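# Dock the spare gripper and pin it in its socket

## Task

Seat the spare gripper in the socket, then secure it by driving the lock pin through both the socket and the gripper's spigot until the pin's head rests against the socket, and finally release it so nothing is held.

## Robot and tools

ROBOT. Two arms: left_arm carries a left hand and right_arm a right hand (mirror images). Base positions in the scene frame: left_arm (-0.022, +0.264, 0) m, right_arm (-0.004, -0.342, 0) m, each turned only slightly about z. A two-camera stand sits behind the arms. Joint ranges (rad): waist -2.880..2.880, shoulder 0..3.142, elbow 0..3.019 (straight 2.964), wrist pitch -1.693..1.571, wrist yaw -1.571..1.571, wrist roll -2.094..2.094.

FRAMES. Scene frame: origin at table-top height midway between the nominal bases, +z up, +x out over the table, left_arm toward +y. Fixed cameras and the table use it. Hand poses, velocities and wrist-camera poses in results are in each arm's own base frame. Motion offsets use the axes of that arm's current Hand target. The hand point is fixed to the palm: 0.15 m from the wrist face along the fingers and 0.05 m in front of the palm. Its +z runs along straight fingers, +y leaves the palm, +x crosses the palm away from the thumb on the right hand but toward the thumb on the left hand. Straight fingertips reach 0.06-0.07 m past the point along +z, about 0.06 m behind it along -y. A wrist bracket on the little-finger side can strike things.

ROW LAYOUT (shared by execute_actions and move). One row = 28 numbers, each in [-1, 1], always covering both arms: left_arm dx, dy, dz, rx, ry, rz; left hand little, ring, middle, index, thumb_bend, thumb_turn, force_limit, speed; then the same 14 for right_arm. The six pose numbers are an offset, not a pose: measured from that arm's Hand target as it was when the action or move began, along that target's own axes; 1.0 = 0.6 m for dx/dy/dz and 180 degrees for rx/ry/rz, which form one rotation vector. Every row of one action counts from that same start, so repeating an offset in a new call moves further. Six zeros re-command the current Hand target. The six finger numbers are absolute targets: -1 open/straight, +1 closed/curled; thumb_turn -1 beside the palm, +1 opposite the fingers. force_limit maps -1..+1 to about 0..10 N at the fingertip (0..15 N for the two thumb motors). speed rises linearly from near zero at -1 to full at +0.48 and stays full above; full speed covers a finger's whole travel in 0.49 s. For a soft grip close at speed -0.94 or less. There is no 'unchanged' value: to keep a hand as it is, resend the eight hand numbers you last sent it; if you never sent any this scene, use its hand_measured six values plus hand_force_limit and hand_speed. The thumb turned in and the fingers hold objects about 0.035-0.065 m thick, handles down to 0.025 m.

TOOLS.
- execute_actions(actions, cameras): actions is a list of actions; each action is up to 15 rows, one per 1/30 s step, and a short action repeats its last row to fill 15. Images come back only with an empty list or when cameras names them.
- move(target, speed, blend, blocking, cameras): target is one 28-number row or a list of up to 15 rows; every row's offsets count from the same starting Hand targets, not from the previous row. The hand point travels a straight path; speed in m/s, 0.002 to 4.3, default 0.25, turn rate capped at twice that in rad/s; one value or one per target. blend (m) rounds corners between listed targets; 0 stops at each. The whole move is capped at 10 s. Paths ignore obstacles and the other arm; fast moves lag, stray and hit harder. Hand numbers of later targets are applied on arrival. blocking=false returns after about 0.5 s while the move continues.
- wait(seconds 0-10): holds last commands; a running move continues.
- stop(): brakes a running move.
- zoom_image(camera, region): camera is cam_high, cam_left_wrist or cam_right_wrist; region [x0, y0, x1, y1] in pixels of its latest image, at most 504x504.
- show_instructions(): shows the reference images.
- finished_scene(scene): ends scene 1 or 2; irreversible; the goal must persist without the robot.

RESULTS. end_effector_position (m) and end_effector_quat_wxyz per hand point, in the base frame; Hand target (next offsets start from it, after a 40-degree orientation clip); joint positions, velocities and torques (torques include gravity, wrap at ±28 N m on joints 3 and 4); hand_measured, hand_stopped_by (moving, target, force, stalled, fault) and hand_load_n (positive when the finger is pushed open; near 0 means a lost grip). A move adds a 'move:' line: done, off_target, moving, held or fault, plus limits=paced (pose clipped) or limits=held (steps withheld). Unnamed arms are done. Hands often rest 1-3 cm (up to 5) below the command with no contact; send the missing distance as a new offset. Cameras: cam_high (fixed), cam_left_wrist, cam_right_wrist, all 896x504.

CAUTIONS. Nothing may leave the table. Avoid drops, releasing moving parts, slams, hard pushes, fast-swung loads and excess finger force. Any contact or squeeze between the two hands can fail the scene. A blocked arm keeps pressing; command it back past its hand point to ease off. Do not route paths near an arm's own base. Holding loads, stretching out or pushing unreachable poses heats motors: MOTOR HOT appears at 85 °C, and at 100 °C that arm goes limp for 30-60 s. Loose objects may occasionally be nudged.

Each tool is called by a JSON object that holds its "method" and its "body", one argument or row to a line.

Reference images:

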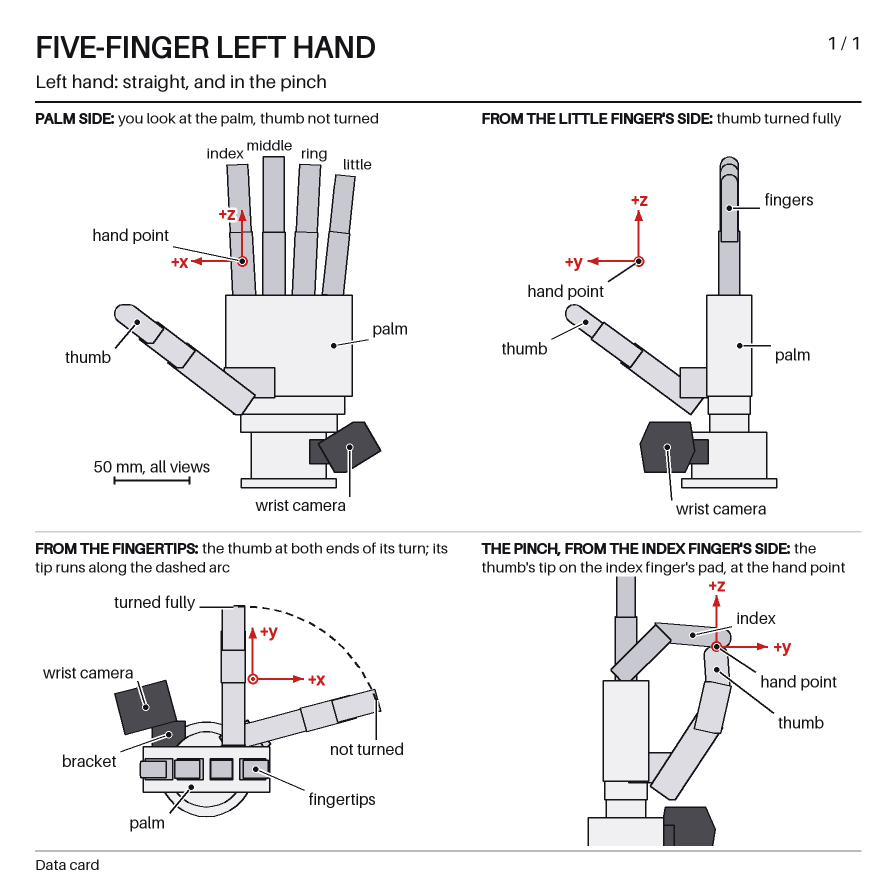

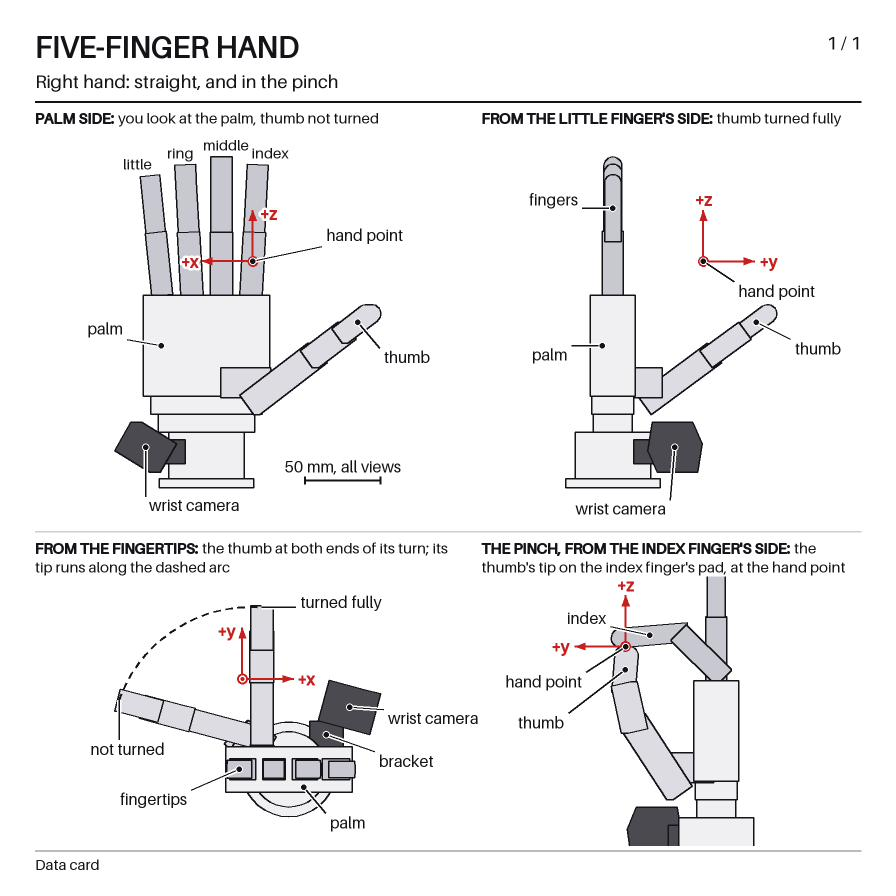

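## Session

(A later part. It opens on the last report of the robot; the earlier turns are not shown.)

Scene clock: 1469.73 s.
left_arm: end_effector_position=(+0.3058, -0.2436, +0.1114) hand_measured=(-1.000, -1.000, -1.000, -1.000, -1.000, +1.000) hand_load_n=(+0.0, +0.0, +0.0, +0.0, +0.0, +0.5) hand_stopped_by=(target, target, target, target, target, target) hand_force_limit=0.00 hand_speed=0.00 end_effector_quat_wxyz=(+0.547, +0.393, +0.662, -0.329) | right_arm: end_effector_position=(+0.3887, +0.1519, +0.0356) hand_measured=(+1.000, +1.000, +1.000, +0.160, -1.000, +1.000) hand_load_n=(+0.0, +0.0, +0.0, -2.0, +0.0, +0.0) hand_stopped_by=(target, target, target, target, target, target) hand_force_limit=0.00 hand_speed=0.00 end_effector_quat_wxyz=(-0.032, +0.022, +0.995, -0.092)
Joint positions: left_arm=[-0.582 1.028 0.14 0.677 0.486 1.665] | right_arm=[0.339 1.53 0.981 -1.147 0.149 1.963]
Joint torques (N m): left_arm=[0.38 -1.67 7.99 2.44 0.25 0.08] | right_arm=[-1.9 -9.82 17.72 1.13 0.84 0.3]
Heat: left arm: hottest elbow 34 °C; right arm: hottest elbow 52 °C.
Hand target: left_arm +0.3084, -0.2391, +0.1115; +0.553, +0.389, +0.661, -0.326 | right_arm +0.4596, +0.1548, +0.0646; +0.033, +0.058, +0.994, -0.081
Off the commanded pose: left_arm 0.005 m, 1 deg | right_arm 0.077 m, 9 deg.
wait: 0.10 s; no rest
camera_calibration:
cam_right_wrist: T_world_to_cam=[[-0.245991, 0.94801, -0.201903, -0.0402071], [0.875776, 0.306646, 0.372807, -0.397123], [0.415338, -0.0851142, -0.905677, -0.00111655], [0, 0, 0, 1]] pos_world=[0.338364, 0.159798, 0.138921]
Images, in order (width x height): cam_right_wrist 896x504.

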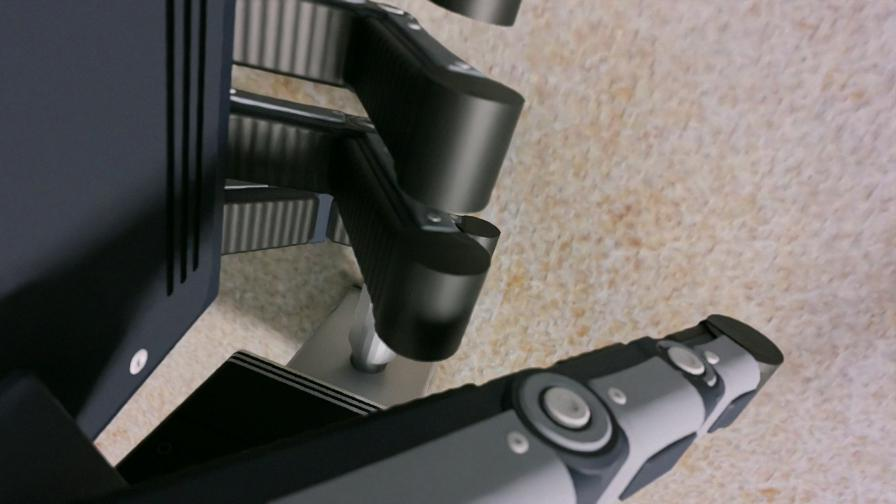

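{"method": "move", "body": {
  "target": [0,0,0,0,0,0,-1,-1,-1,-1,-1,1,0,0,0.0404,-0.0032,0.0086,0.0010,0.0094,-0.0014,1,1,1,0.16,-1,1,0,0],
  "speed": 0.08
}}

{"method": "move", "body": {
  "target": [0,0,0,0,0,0,-1,-1,-1,-1,-1,1,0,0,0.1573,-0.0013,0.0175,0.0070,0.0169,-0.0096,1,1,1,0.16,-1,1,0,0],
  "speed": 0.1,
  "cameras": ["cam_left_wrist","cam_right_wrist"]
}}

{"method": "zoom_image", "body": {
  "camera": "cam_left_wrist",
  "region": [390, 70, 530, 145]
}}

Scene clock: 1489.97 s.
left_arm: end_effector_position=(+0.3058, -0.2436, +0.1114) hand_measured=(-1.000, -1.000, -1.000, -1.000, -1.000, +1.000) hand_load_n=(+0.0, +0.0, +0.0, +0.0, +0.0, +0.0) hand_stopped_by=(target, target, target, target, target, target) hand_force_limit=0.00 hand_speed=0.00 end_effector_quat_wxyz=(+0.547, +0.393, +0.662, -0.329) | right_arm: end_effector_position=(+0.3887, +0.1520, +0.0356) hand_measured=(+1.000, +1.000, +1.000, +0.160, -1.000, +1.000) hand_load_n=(+0.0, +0.0, +0.0, -1.5, -0.5, +0.0) hand_stopped_by=(target, target, target, target, target, target) hand_force_limit=0.00 hand_speed=0.00 end_effector_quat_wxyz=(-0.032, +0.023, +0.995, -0.091)
Joint positions: left_arm=[-0.582 1.028 0.14 0.677 0.486 1.665] | right_arm=[0.339 1.53 0.981 -1.147 0.148 1.965]
Joint torques (N m): left_arm=[0.38 -1.79 7.97 2.47 0.26 0.08] | right_arm=[-0.79 -10.81 14.15 1.03 0.47 0.44]
Motor temperatures (°C): left_arm=[30 27 34 27 26 28] | right_arm=[28 31 58 28 31 29]
Heat: left arm: hottest elbow 34 °C; right arm: hottest elbow 58 °C.
Hand target: left_arm +0.3084, -0.2391, +0.1115; +0.553, +0.389, +0.661, -0.326 | right_arm +0.4357, +0.1548, +0.0580; +0.019, +0.057, +0.995, -0.081
Off the commanded pose: left_arm 0.005 m, 1 deg | right_arm 0.052 m, 7 deg.
move: off_target (right_arm)

Scene clock: 1491.50 s.
left_arm: end_effector_position=(+0.3058, -0.2436, +0.1114) hand_measured=(-1.000, -1.000, -1.000, -1.000, -1.000, +1.000) hand_load_n=(+0.0, +0.0, -0.5, +0.0, +0.0, +0.0) hand_stopped_by=(target, target, target, target, target, target) hand_force_limit=0.00 hand_speed=0.00 end_effector_quat_wxyz=(+0.547, +0.393, +0.662, -0.329) | right_arm: end_effector_position=(+0.3480, +0.1592, +0.0444) hand_measured=(+1.000, +1.000, +1.000, +0.160, -1.000, +1.000) hand_load_n=(+0.0, +0.0, +0.0, +0.0, +0.0, +0.0) hand_stopped_by=(target, target, target, target, target, target) hand_force_limit=0.00 hand_speed=0.00 end_effector_quat_wxyz=(-0.010, +0.045, +0.995, -0.090)
Joint positions: left_arm=[-0.582 1.028 0.14 0.677 0.486 1.665] | right_arm=[0.41 1.402 0.866 -1.134 0.153 2.079]
Joint torques (N m): left_arm=[0.38 -1.79 7.97 2.43 0.25 0.07] | right_arm=[2.14 -10.29 7.51 -0.1 -0.16 0.03]
Motor temperatures (°C): left_arm=[30 27 34 27 26 28] | right_arm=[28 31 57 28 31 29]
Heat: left arm: hottest elbow 34 °C; right arm: hottest elbow 57 °C.
Hand target: left_arm +0.3084, -0.2391, +0.1115; +0.553, +0.389, +0.661, -0.326 | right_arm +0.3422, +0.1628, +0.0434; -0.010, +0.045, +0.995, -0.091
Off the commanded pose: left_arm 0.005 m, 1 deg | right_arm 0.007 m, 0 deg.
joint sent to its limit (right arm) — joint 6 (wrist roll), upper limit. The joint targets still meet the commanded pose.
move: done
camera_calibration:
cam_left_wrist: T_world_to_cam=[[-0.858807, -0.44954, -0.245692, 0.186916], [-0.131207, 0.656598, -0.74274, 0.284247], [0.495213, -0.605634, -0.622874, -0.117841], [0, 0, 0, 1]] pos_world=[0.256176, -0.173978, 0.183646]
cam_right_wrist: T_world_to_cam=[[-0.196877, 0.957373, -0.211367, -0.0735322], [0.869596, 0.270085, 0.413349, -0.360736], [0.452816, -0.102425, -0.885701, 0.013271], [0, 0, 0, 1]] pos_world=[0.293209, 0.169186, 0.145322]
Images, in order (width x height): cam_left_wrist 896x504, cam_right_wrist 896x504.

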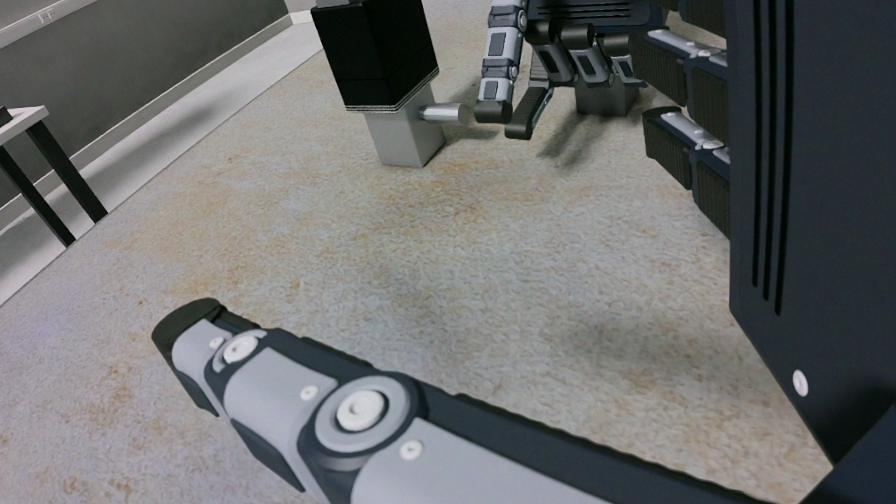

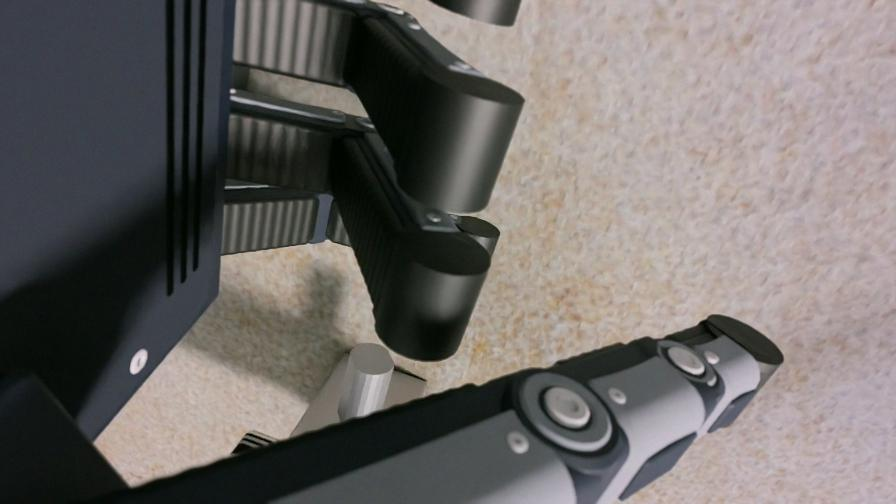

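Scaled by 3.600 from the camera's 896x504 image, which has a finer 1280x720 frame.

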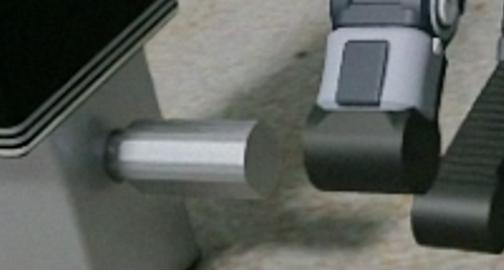

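{"method": "zoom_image", "body": {
  "camera": "cam_left_wrist",
  "region": [410, 95, 470, 133]
}}

{"method": "zoom_image", "body": {
  "camera": "cam_left_wrist",
  "region": [300, 0, 500, 180]
}}

{"method": "zoom_image", "body": {
  "camera": "cam_high",
  "region": [360, 270, 440, 380]
}}

Scaled by 8.400 from the camera's 896x504 image, which has a finer 1280x720 frame.

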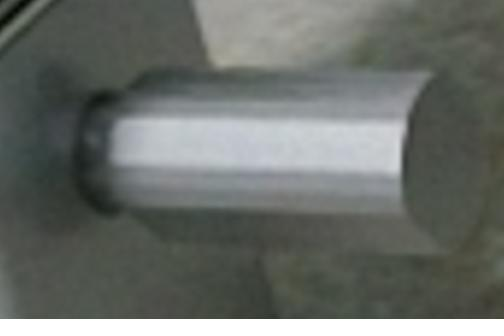

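Scaled by 2.520 from the camera's 896x504 image, which has a finer 1280x720 frame.

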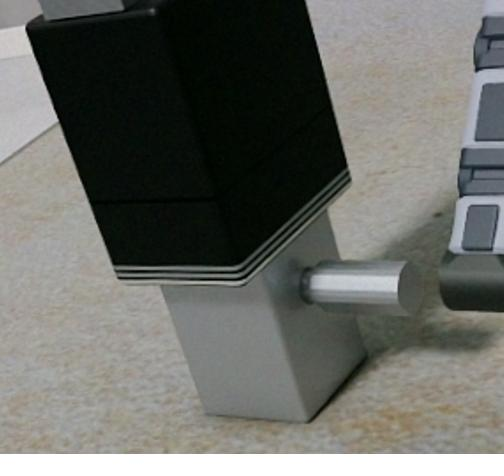

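This scene's latest camera images include none from cam_high. They are from: cam_left_wrist, cam_right_wrist. cam_high's image comes with the result of a call that names it in "cameras".

{"method": "move", "body": {
  "target": [
    [0,0,0,0,0,0,-1,-1,-1,-1,-1,1,0,0,-0.05,-0.0118,-0.0128,-0.0035,-0.0085,0.0048,1,1,1,0.16,-1,1,0,0],
    [0,0,0,0,0,0,-1,-1,-1,-1,-1,1,0,0,-0.1566,-0.0118,-0.0256,-0.0070,-0.0169,0.0096,1,1,1,0.16,-1,1,0,0]
  ],
  "speed": [0.1,0.04],
  "blend": [0.01,0],
  "cameras": ["cam_left_wrist","cam_right_wrist"]
}}

{"method": "zoom_image", "body": {
  "camera": "cam_left_wrist",
  "region": [390, 70, 530, 145]
}}

{"method": "zoom_image", "body": {
  "camera": "cam_right_wrist",
  "region": [300, 230, 460, 430]
}}

Scene clock: 1511.07 s.
left_arm: end_effector_position=(+0.3058, -0.2436, +0.1114) hand_measured=(-1.000, -1.000, -1.000, -1.000, -1.000, +1.000) hand_load_n=(+0.0, -0.5, +0.0, +0.0, +0.0, +0.0) hand_stopped_by=(target, target, target, target, target, target) hand_force_limit=0.00 hand_speed=0.00 end_effector_quat_wxyz=(+0.547, +0.393, +0.662, -0.329) | right_arm: end_effector_position=(+0.3882, +0.1489, +0.0381) hand_measured=(+1.000, +1.000, +1.000, +0.160, -1.000, +1.000) hand_load_n=(+0.0, +0.5, +0.0, -1.5, +0.0, +0.0) hand_stopped_by=(target, target, target, target, target, target) hand_force_limit=0.00 hand_speed=0.00 end_effector_quat_wxyz=(-0.019, +0.033, +0.995, -0.092)
Joint positions: left_arm=[-0.582 1.028 0.14 0.677 0.486 1.665] | right_arm=[0.339 1.506 0.961 -1.129 0.157 1.985]
Joint torques (N m): left_arm=[0.32 -1.67 7.99 2.45 0.26 0.08] | right_arm=[-1.85 -9.52 15.5 0.44 0.26 0.11]
Motor temperatures (°C): left_arm=[30 27 34 27 26 28] | right_arm=[28 30 51 28 30 29]
Heat: left arm: hottest elbow 34 °C; right arm: hottest elbow 51 °C.
Hand target: left_arm +0.3084, -0.2391, +0.1115; +0.553, +0.389, +0.661, -0.326 | right_arm +0.4356, +0.1501, +0.0587; +0.019, +0.057, +0.995, -0.081
Off the commanded pose: left_arm 0.005 m, 1 deg | right_arm 0.052 m, 5 deg.
move: off_target (right_arm)
camera_calibration:
cam_left_wrist: T_world_to_cam=[[-0.858807, -0.44954, -0.245692, 0.186916], [-0.131207, 0.656598, -0.74274, 0.284247], [0.495213, -0.605634, -0.622874, -0.117841], [0, 0, 0, 1]] pos_world=[0.256176, -0.173978, 0.183646]
cam_right_wrist: T_world_to_cam=[[-0.221407, 0.95247, -0.209237, -0.046981], [0.871574, 0.289518, 0.39565, -0.393436], [0.437422, -0.0947657, -0.894249, -0.00645173], [0, 0, 0, 1]] pos_world=[0.335329, 0.158043, 0.140063]
Images, in order (width x height): cam_left_wrist 896x504, cam_right_wrist 896x504.

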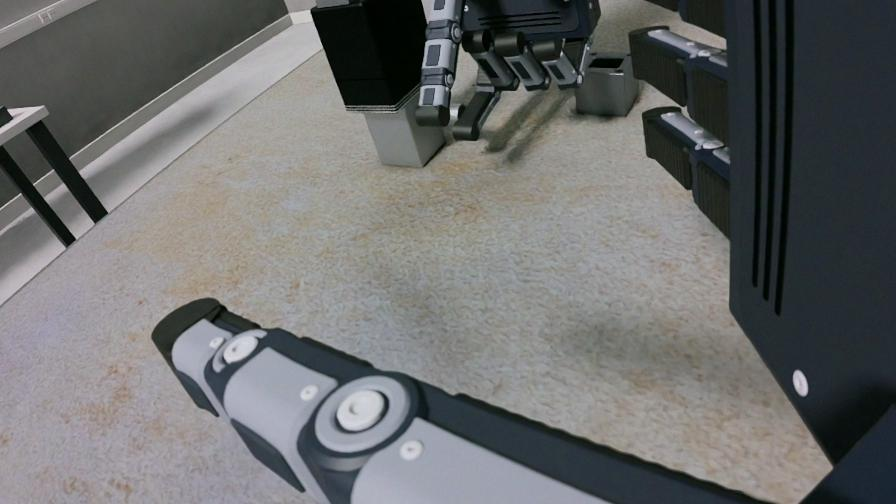

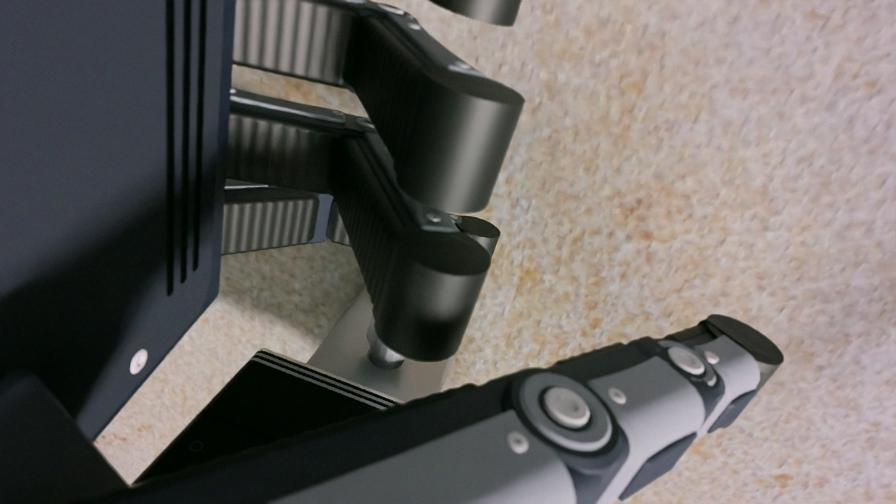

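Scaled by 3.600 from the camera's 896x504 image, which has a finer 1280x720 frame.

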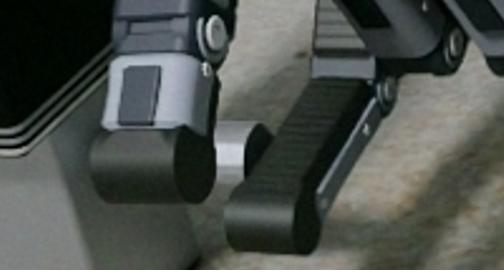

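Scaled by 2.520 from the camera's 896x504 image, which has a finer 1280x720 frame.

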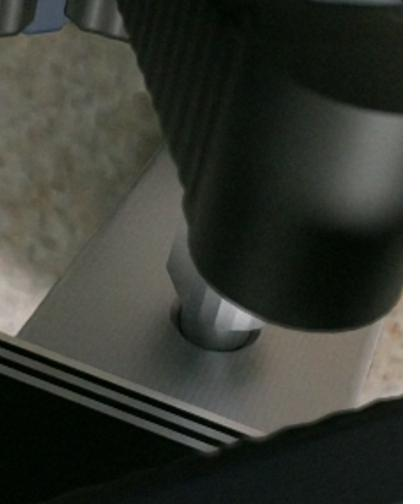

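{"method": "move", "body": {
  "target": [
    [0,0,0,0,0,0,-1,-1,-1,-1,-1,1,0,0,-0.0267,-0.0130,-0.0007,0.0140,-0.0112,0.0007,1,1,1,0.16,-1,1,0,0],
    [0,0,0,0,0,0,-1,-1,-1,-1,-1,1,0,0,-0.0137,0.0162,-0.0079,-0.0150,0.0018,0.0007,1,1,1,0.16,-1,1,0,0],
    [0,0,0,0,0,0,-1,-1,-1,-1,-1,1,0,0,-0.0267,-0.0130,-0.0007,0.0140,-0.0112,0.0007,1,1,1,0.16,-1,1,0,0],
    [0,0,0,0,0,0,-1,-1,-1,-1,-1,1,0,0,-0.0137,0.0162,-0.0079,-0.0150,0.0018,0.0007,1,1,1,0.16,-1,1,0,0],
    [0,0,0,0,0,0,-1,-1,-1,-1,-1,1,0,0,-0.0202,0.0016,-0.0043,-0.0005,-0.0047,0.0007,1,1,1,0.16,-1,1,0,0]
  ],
  "speed": 0.03,
  "blend": 0.001,
  "cameras": ["cam_left_wrist","cam_right_wrist"]
}}

{"method": "zoom_image", "body": {
  "camera": "cam_right_wrist",
  "region": [300, 230, 460, 430]
}}

Scene clock: 1520.73 s.
left_arm: end_effector_position=(+0.3058, -0.2436, +0.1114) hand_measured=(-1.000, -1.000, -1.000, -1.000, -1.000, +1.000) hand_load_n=(+0.0, +0.0, +0.0, +0.0, +0.0, +0.5) hand_stopped_by=(target, target, target, target, target, target) hand_force_limit=0.00 hand_speed=0.00 end_effector_quat_wxyz=(+0.547, +0.393, +0.662, -0.329) | right_arm: end_effector_position=(+0.3885, +0.1455, +0.0350) hand_measured=(+1.000, +1.000, +1.000, +0.160, -1.000, +1.000) hand_load_n=(+0.0, +0.0, +0.0, -1.5, +0.0, -0.5) hand_stopped_by=(target, target, target, target, target, target) hand_force_limit=0.00 hand_speed=0.00 end_effector_quat_wxyz=(-0.034, +0.029, +0.995, -0.086)
Joint positions: left_arm=[-0.582 1.028 0.14 0.677 0.486 1.665] | right_arm=[0.319 1.525 0.973 -1.143 0.139 1.957]
Joint torques (N m): left_arm=[0.38 -1.73 8.01 2.44 0.25 0.08] | right_arm=[-0.44 -10.17 16.31 1.05 0.98 0.35]
Heat: left arm: hottest elbow 34 °C; right arm: hottest elbow 52 °C.
Hand target: left_arm +0.3084, -0.2391, +0.1115; +0.553, +0.389, +0.661, -0.326 | right_arm +0.4475, +0.1501, +0.0616; +0.026, +0.058, +0.995, -0.081
Off the commanded pose: left_arm 0.005 m, 1 deg | right_arm 0.065 m, 8 deg.
move: off_target (right_arm)
camera_calibration:
cam_left_wrist: T_world_to_cam=[[-0.858807, -0.44954, -0.245692, 0.186916], [-0.131207, 0.656598, -0.74274, 0.284247], [0.495213, -0.605634, -0.622874, -0.117841], [0, 0, 0, 1]] pos_world=[0.256176, -0.173978, 0.183646]
cam_right_wrist: T_world_to_cam=[[-0.232249, 0.953765, -0.190768, -0.0409261], [0.881741, 0.289247, 0.372652, -0.394578], [0.410601, -0.0816598, -0.908151, -0.000657166], [0, 0, 0, 1]] pos_world=[0.33868, 0.153111, 0.138636]
Images, in order (width x height): cam_left_wrist 896x504, cam_right_wrist 896x504.

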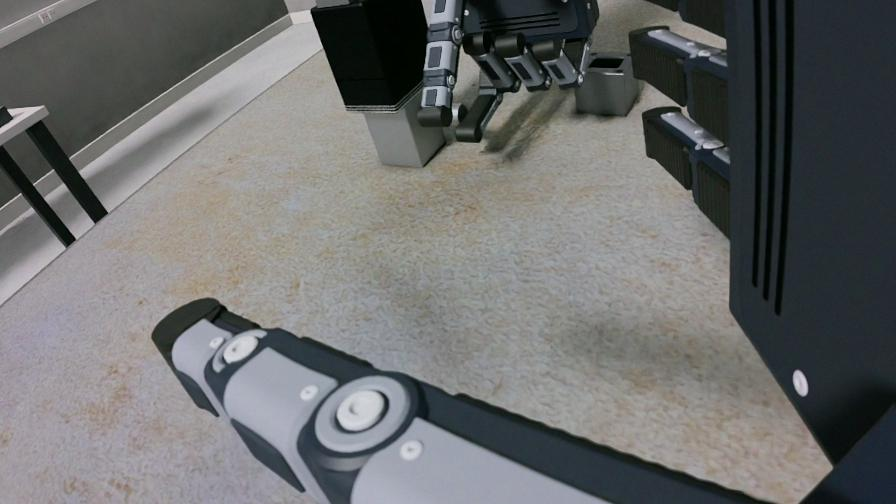

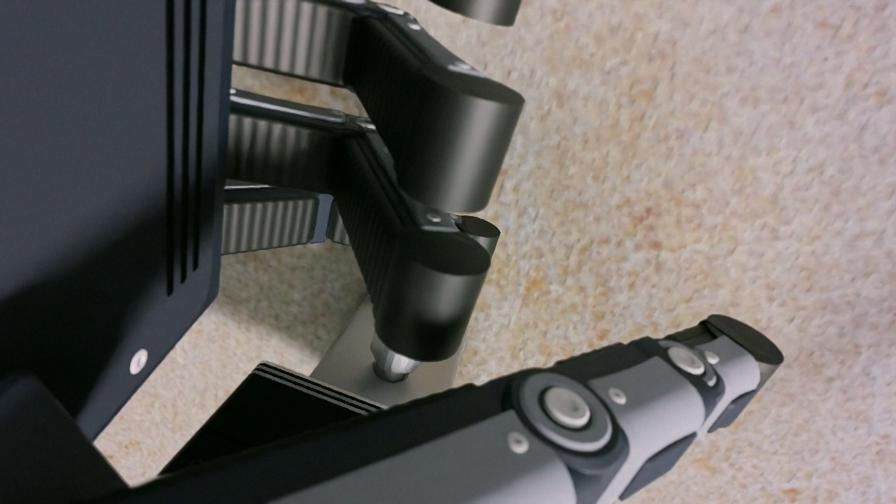

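Scaled by 2.520 from the camera's 896x504 image, which has a finer 1280x720 frame.

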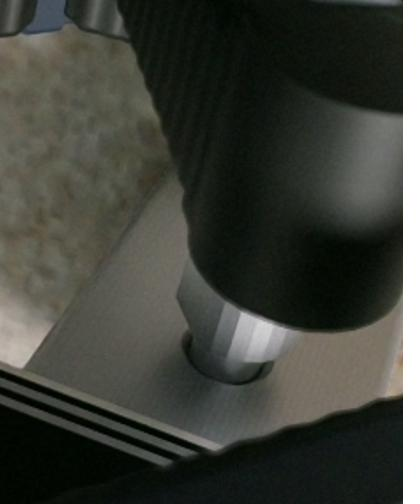

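{"method": "move", "body": {
  "target": [
    [0,0,0,0,0,0,-1,-1,-1,-1,-1,1,0,0,-0.0404,0.0032,-0.0086,-0.0010,-0.0094,0.0014,1,1,1,0.16,-1,1,0,0],
    [0,0,0,0,0,0,-1,-1,-1,-1,-1,1,0,0,-0.0340,0.0178,-0.0122,-0.0155,-0.0030,0.0014,1,1,1,0.16,-1,1,0,0],
    [0,0,0,0,0,0,-1,-1,-1,-1,-1,1,0,0,-0.0470,-0.0114,-0.0050,0.0135,-0.0160,0.0014,1,1,1,0.16,-1,1,0,0],
    [0,0,0,0,0,0,-1,-1,-1,-1,-1,1,0,0,-0.0340,0.0178,-0.0122,-0.0155,-0.0030,0.0014,1,1,1,0.16,-1,1,0,0],
    [0,0,0,0,0,0,-1,-1,-1,-1,-1,1,0,0,-0.0404,0.0032,-0.0086,-0.0010,-0.0094,0.0014,1,1,1,0.16,-1,1,0,0]
  ],
  "speed": 0.03,
  "blend": 0.001,
  "cameras": ["cam_right_wrist"]
}}

{"method": "zoom_image", "body": {
  "camera": "cam_right_wrist",
  "region": [300, 230, 460, 430]
}}

Scene clock: 1530.87 s.
left_arm: end_effector_position=(+0.3058, -0.2436, +0.1114) hand_measured=(-1.000, -1.000, -1.000, -1.000, -1.000, +1.000) hand_load_n=(+0.0, +0.0, -0.5, +0.0, +0.0, +0.0) hand_stopped_by=(target, target, target, target, target, target) hand_force_limit=0.00 hand_speed=0.00 end_effector_quat_wxyz=(+0.547, +0.393, +0.662, -0.329) | right_arm: end_effector_position=(+0.4172, +0.1309, +0.0324) hand_measured=(+1.000, +1.000, +1.000, +0.160, -1.000, +1.000) hand_load_n=(+0.0, +0.0, +0.0, +5.0, +0.0, +0.0) hand_stopped_by=(target, target, target, target, target, target) hand_force_limit=0.00 hand_speed=0.00 end_effector_quat_wxyz=(-0.022, +0.056, +0.993, -0.100)
Joint positions: left_arm=[-0.582 1.028 0.14 0.677 0.486 1.665] | right_arm=[0.285 1.571 1.02 -1.129 0.174 1.978]
Joint torques (N m): left_arm=[0.44 -1.61 7.98 2.44 0.26 0.08] | right_arm=[1.73 -12.81 16.58 0.95 0.11 0.02]
Heat: left arm: hottest elbow 34 °C; right arm: hottest elbow 54 °C.
Hand target: left_arm +0.3084, -0.2391, +0.1115; +0.553, +0.389, +0.661, -0.326 | right_arm +0.4716, +0.1502, +0.0678; +0.041, +0.058, +0.994, -0.080
Off the commanded pose: left_arm 0.005 m, 1 deg | right_arm 0.068 m, 8 deg.
move: off_target (right_arm)
camera_calibration:
cam_right_wrist: T_world_to_cam=[[-0.178252, 0.957788, -0.225542, -0.0427508], [0.884797, 0.256307, 0.389155, -0.412118], [0.430536, -0.130191, -0.893135, -0.0184524], [0, 0, 0, 1]] pos_world=[0.364964, 0.144172, 0.134255]
Images, in order (width x height): cam_right_wrist 896x504.

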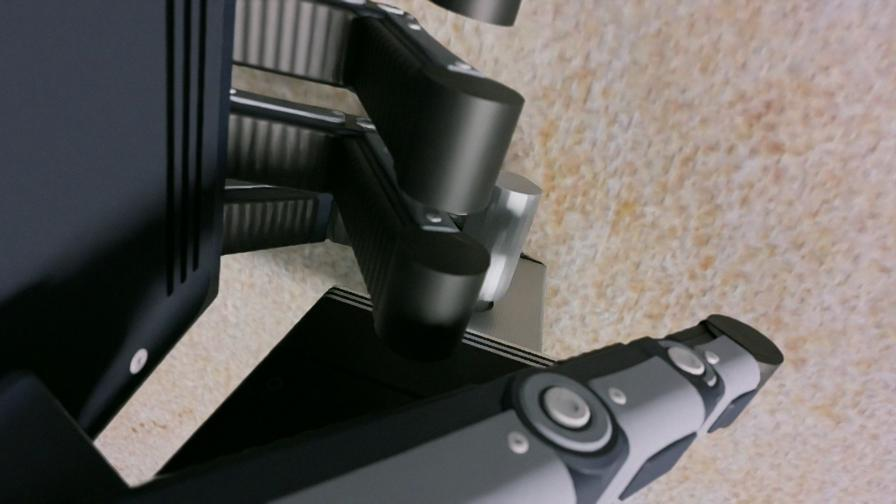

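Scaled by 2.520 from the camera's 896x504 image, which has a finer 1280x720 frame.

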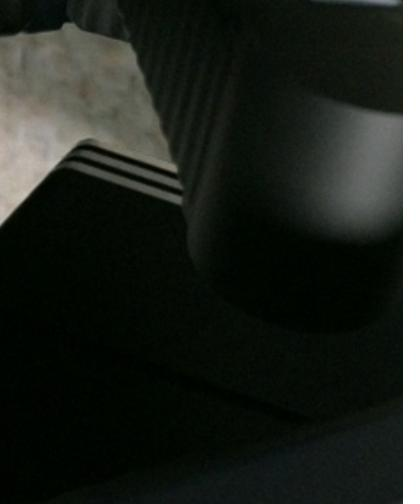

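{"method": "move", "body": {
  "target": [
    [0,0,0,0,0,0,-1,-1,-1,-1,-1,1,0,0,0.1145,-0.0355,0.0153,0.0015,0.0141,-0.0021,1,1,1,0.16,-1,1,0,0],
    [0,0,0,0,0,0,-1,-1,-1,-1,-1,1,0,0,0.2167,-0.0355,0.0329,0.0085,0.031,-0.0117,1,1,1,0.16,-1,1,0,0]
  ],
  "speed": 0.06,
  "blend": 0.005,
  "cameras": ["cam_left_wrist","cam_right_wrist"]
}}

{"method": "zoom_image", "body": {
  "camera": "cam_left_wrist",
  "region": [390, 70, 530, 145]
}}

{"method": "zoom_image", "body": {
  "camera": "cam_left_wrist",
  "region": [410, 95, 470, 133]
}}

Scene clock: 1538.07 s.
left_arm: end_effector_position=(+0.3058, -0.2436, +0.1114) hand_measured=(-1.000, -1.000, -1.000, -1.000, -1.000, +1.000) hand_load_n=(+0.0, +0.0, +0.0, +0.0, +0.0, +0.5) hand_stopped_by=(target, target, target, target, target, target) hand_force_limit=0.00 hand_speed=0.00 end_effector_quat_wxyz=(+0.547, +0.393, +0.662, -0.329) | right_arm: end_effector_position=(+0.3508, +0.1375, +0.0410) hand_measured=(+1.000, +1.000, +1.000, +0.160, -1.000, +1.000) hand_load_n=(+0.0, +0.0, +0.0, +0.0, +0.0, +0.0) hand_stopped_by=(target, target, target, target, target, target) hand_force_limit=0.00 hand_speed=0.00 end_effector_quat_wxyz=(-0.004, +0.048, +0.995, -0.089)
Joint positions: left_arm=[-0.582 1.028 0.14 0.677 0.486 1.665] | right_arm=[0.352 1.383 0.836 -1.103 0.161 2.026]
Joint torques (N m): left_arm=[0.38 -1.61 7.98 2.43 0.25 0.07] | right_arm=[2.32 -9.88 7.54 -0.64 -0.13 0.06]
Heat: left arm: hottest elbow 34 °C; right arm: hottest elbow 54 °C.
Hand target: left_arm +0.3084, -0.2391, +0.1115; +0.553, +0.389, +0.661, -0.326 | right_arm +0.3417, +0.1403, +0.0398; -0.010, +0.045, +0.995, -0.091
Off the commanded pose: left_arm 0.005 m, 1 deg | right_arm 0.010 m, 1 deg.
move: done
camera_calibration:
cam_left_wrist: T_world_to_cam=[[-0.858807, -0.44954, -0.245692, 0.186916], [-0.131207, 0.656598, -0.74274, 0.284247], [0.495213, -0.605634, -0.622874, -0.117841], [0, 0, 0, 1]] pos_world=[0.256176, -0.173978, 0.183646]
cam_right_wrist: T_world_to_cam=[[-0.188277, 0.958684, -0.213254, -0.056061], [0.865937, 0.264489, 0.424498, -0.354385], [0.463363, -0.104741, -0.879957, 0.00308367], [0, 0, 0, 1]] pos_world=[0.294891, 0.147799, 0.141194]
Images, in order (width x height): cam_left_wrist 896x504, cam_right_wrist 896x504.

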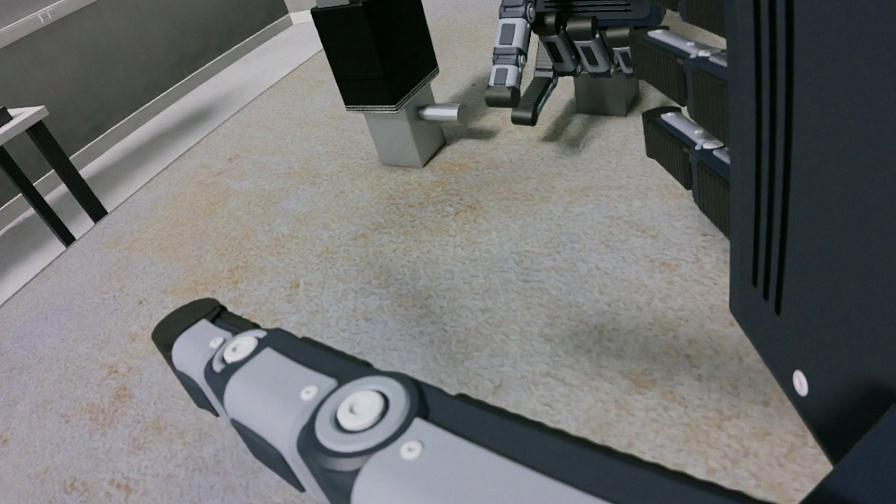

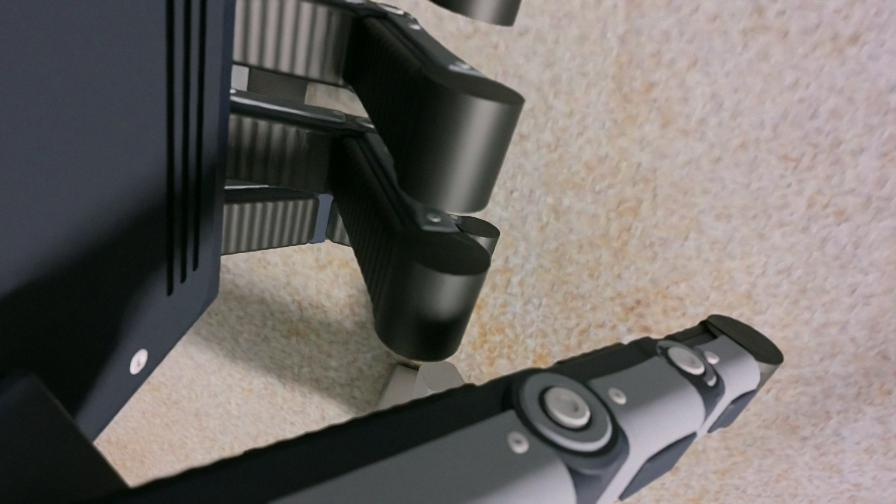

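Scaled by 3.600 from the camera's 896x504 image, which has a finer 1280x720 frame.

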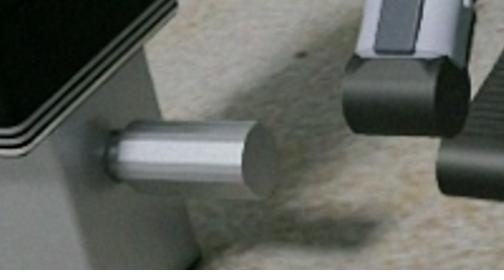

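Scaled by 8.400 from the camera's 896x504 image, which has a finer 1280x720 frame.

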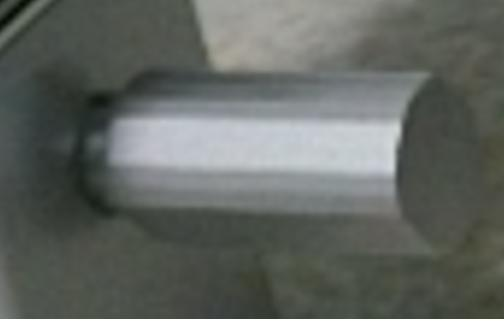

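{"method": "move", "body": {
  "target": [
    [0,0,0,0,0,0,-1,-1,-1,-1,-1,1,0,0,-0.0034,-0.0356,0.0083,0,0,0,1,1,1,0.16,-1,1,0,0],
    [0,0,0,0,0,0,-1,-1,-1,-1,-1,1,0,0,-0.1041,-0.0194,-0.0170,-0.0131,-0.0133,0.0219,1,1,1,0.16,-1,1,0,0]
  ],
  "speed": 0.08,
  "blend": 0,
  "cameras": ["cam_left_wrist","cam_right_wrist"]
}}

{"method": "zoom_image", "body": {
  "camera": "cam_left_wrist",
  "region": [390, 70, 530, 145]
}}

Scene clock: 1551.63 s.
left_arm: end_effector_position=(+0.3058, -0.2436, +0.1114) hand_measured=(-1.000, -1.000, -1.000, -1.000, -1.000, +1.000) hand_load_n=(+0.0, +0.0, +0.0, +0.0, +0.0, +0.5) hand_stopped_by=(target, target, target, target, target, target) hand_force_limit=0.00 hand_speed=0.00 end_effector_quat_wxyz=(+0.547, +0.393, +0.662, -0.329) | right_arm: end_effector_position=(+0.3773, +0.1238, +0.0405) hand_measured=(+1.000, +1.000, +1.000, +0.160, -1.000, +1.000) hand_load_n=(+0.0, +0.0, +0.0, +0.5, +0.0, +0.0) hand_stopped_by=(target, target, target, target, target, target) hand_force_limit=0.00 hand_speed=0.00 end_effector_quat_wxyz=(-0.004, +0.064, +0.995, -0.080)
Joint positions: left_arm=[-0.582 1.028 0.14 0.677 0.486 1.665] | right_arm=[0.284 1.429 0.879 -1.083 0.148 1.989]
Joint torques (N m): left_arm=[0.5 -1.67 8.02 2.44 0.27 0.07] | right_arm=[-0.73 -8.18 12.57 0.2 -0.16 0.1]
Heat: left arm: hottest elbow 34 °C; right arm: hottest elbow 51 °C.
Hand target: left_arm +0.3084, -0.2391, +0.1115; +0.553, +0.389, +0.661, -0.326 | right_arm +0.4033, +0.1250, +0.0514; +0.015, +0.077, +0.994, -0.072
Off the commanded pose: left_arm 0.005 m, 1 deg | right_arm 0.028 m, 3 deg.
move: off_target (right_arm)
camera_calibration:
cam_left_wrist: T_world_to_cam=[[-0.858807, -0.44954, -0.245692, 0.186916], [-0.131207, 0.656598, -0.74274, 0.284247], [0.495213, -0.605634, -0.622874, -0.117841], [0, 0, 0, 1]] pos_world=[0.256176, -0.173978, 0.183646]
cam_right_wrist: T_world_to_cam=[[-0.157126, 0.96788, -0.196263, -0.0516063], [0.871297, 0.229417, 0.433831, -0.371456], [0.464922, -0.102837, -0.879359, -0.0119689], [0, 0, 0, 1]] pos_world=[0.321104, 0.133936, 0.140496]
Images, in order (width x height): cam_left_wrist 896x504, cam_right_wrist 896x504.

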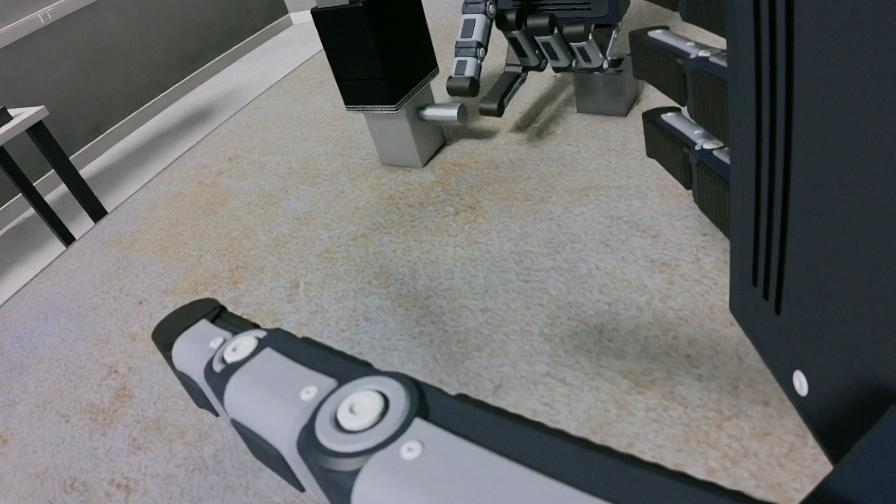

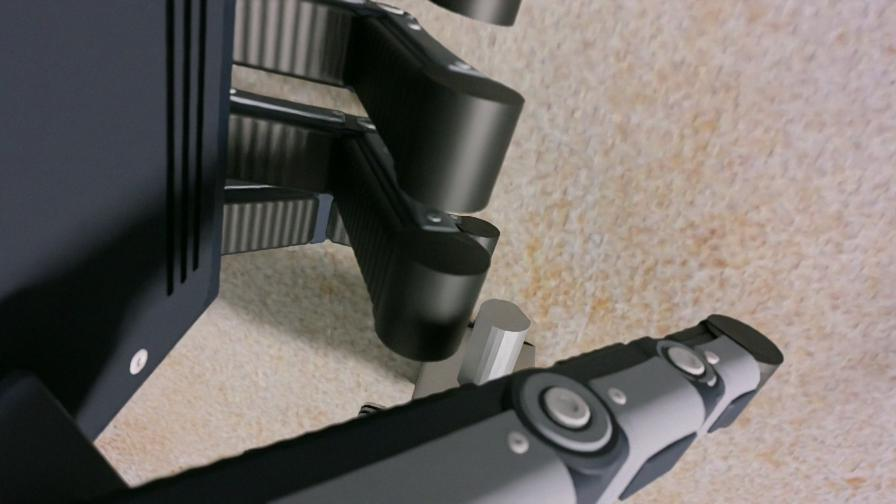

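Scaled by 3.600 from the camera's 896x504 image, which has a finer 1280x720 frame.

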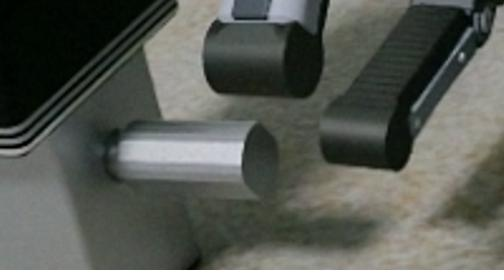

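{"method": "move", "body": {
  "target": [
    [0,0,0,0,0,0,-1,-1,-1,-1,-1,1,0,0,0,0,0,0,0,0,1,1,-0.1,-0.1,-0.7,1,0,0],
    [0,0,0,0,0,0,-1,-1,-1,-1,-1,1,0,0,-0.0502,0.0105,0.0098,0.0022,0.0031,-0.0030,1,1,-0.1,-0.1,-0.7,1,0,0]
  ],
  "speed": 0.05,
  "cameras": ["cam_left_wrist","cam_right_wrist"]
}}

{"method": "zoom_image", "body": {
  "camera": "cam_right_wrist",
  "region": [300, 180, 560, 430]
}}

{"method": "zoom_image", "body": {
  "camera": "cam_left_wrist",
  "region": [390, 70, 530, 145]
}}

Scene clock: 1555.70 s.
left_arm: end_effector_position=(+0.3058, -0.2436, +0.1114) hand_measured=(-1.000, -1.000, -1.000, -1.000, -1.000, +1.000) hand_load_n=(+0.0, +0.0, +0.0, +0.0, +0.0, +0.5) hand_stopped_by=(target, target, target, target, target, target) hand_force_limit=0.00 hand_speed=0.00 end_effector_quat_wxyz=(+0.547, +0.393, +0.662, -0.329) | right_arm: end_effector_position=(+0.4093, +0.1256, +0.0359) hand_measured=(+1.000, +1.000, -0.100, -0.100, -0.700, +1.000) hand_load_n=(+0.0, +0.0, +0.0, +0.0, +0.0, +0.0) hand_stopped_by=(target, target, target, target, target, target) hand_force_limit=0.00 hand_speed=0.00 end_effector_quat_wxyz=(-0.007, +0.069, +0.994, -0.081)
Joint positions: left_arm=[-0.582 1.028 0.14 0.677 0.486 1.665] | right_arm=[0.266 1.517 0.963 -1.083 0.148 1.98]
Joint torques (N m): left_arm=[0.5 -1.79 7.98 2.4 0.26 0.08] | right_arm=[-0.91 -9.64 12.71 -0.01 -0.02 -0.07]
Heat: left arm: hottest elbow 34 °C; right arm: hottest elbow 51 °C.
Hand target: left_arm +0.3084, -0.2391, +0.1115; +0.553, +0.389, +0.661, -0.326 | right_arm +0.4341, +0.1258, +0.0459; +0.010, +0.073, +0.994, -0.075
Off the commanded pose: left_arm 0.005 m, 1 deg | right_arm 0.027 m, 2 deg.
move: off_target (right_arm)
camera_calibration:
cam_left_wrist: T_world_to_cam=[[-0.858807, -0.44954, -0.245692, 0.186916], [-0.131207, 0.656598, -0.74274, 0.284247], [0.495213, -0.605634, -0.622874, -0.117841], [0, 0, 0, 1]] pos_world=[0.256176, -0.173978, 0.183646]
cam_right_wrist: T_world_to_cam=[[-0.148896, 0.969214, -0.196098, -0.052845], [0.876188, 0.22124, 0.428192, -0.398571], [0.458394, -0.108063, -0.882155, -0.0271987], [0, 0, 0, 1]] pos_world=[0.353822, 0.136459, 0.136309]
Images, in order (width x height): cam_left_wrist 896x504, cam_right_wrist 896x504.

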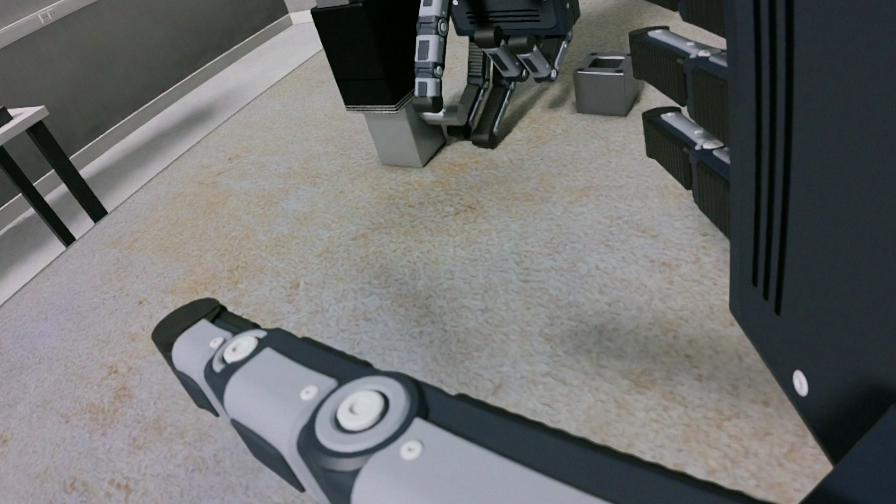

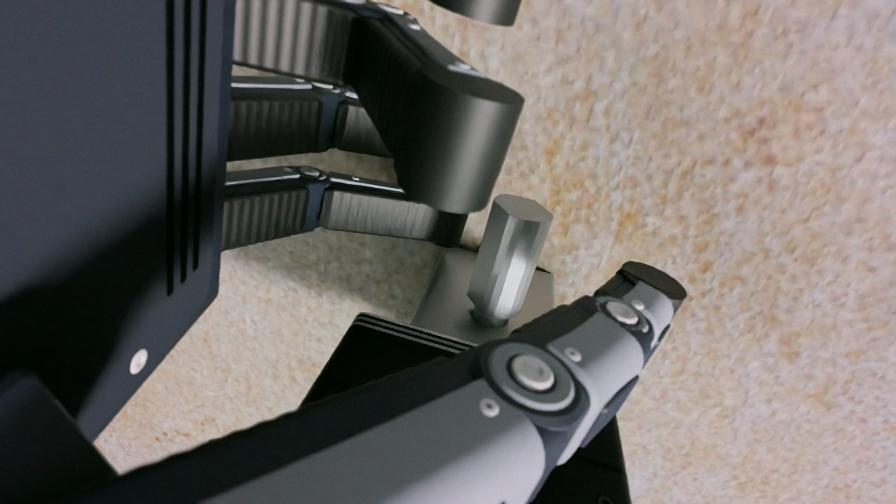

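Scaled by 1.938 from the camera's 896x504 image, which has a finer 1280x720 frame.

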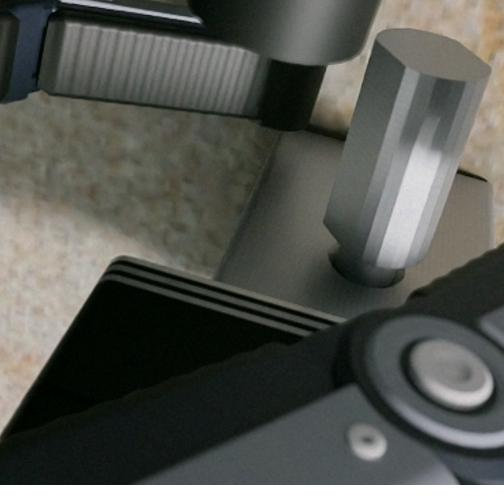

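Scaled by 3.600 from the camera's 896x504 image, which has a finer 1280x720 frame.

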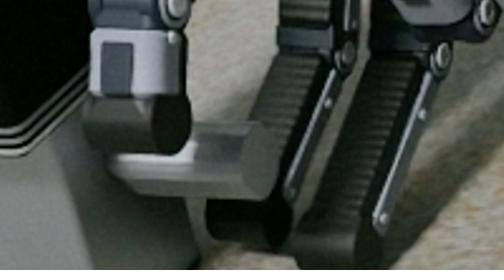

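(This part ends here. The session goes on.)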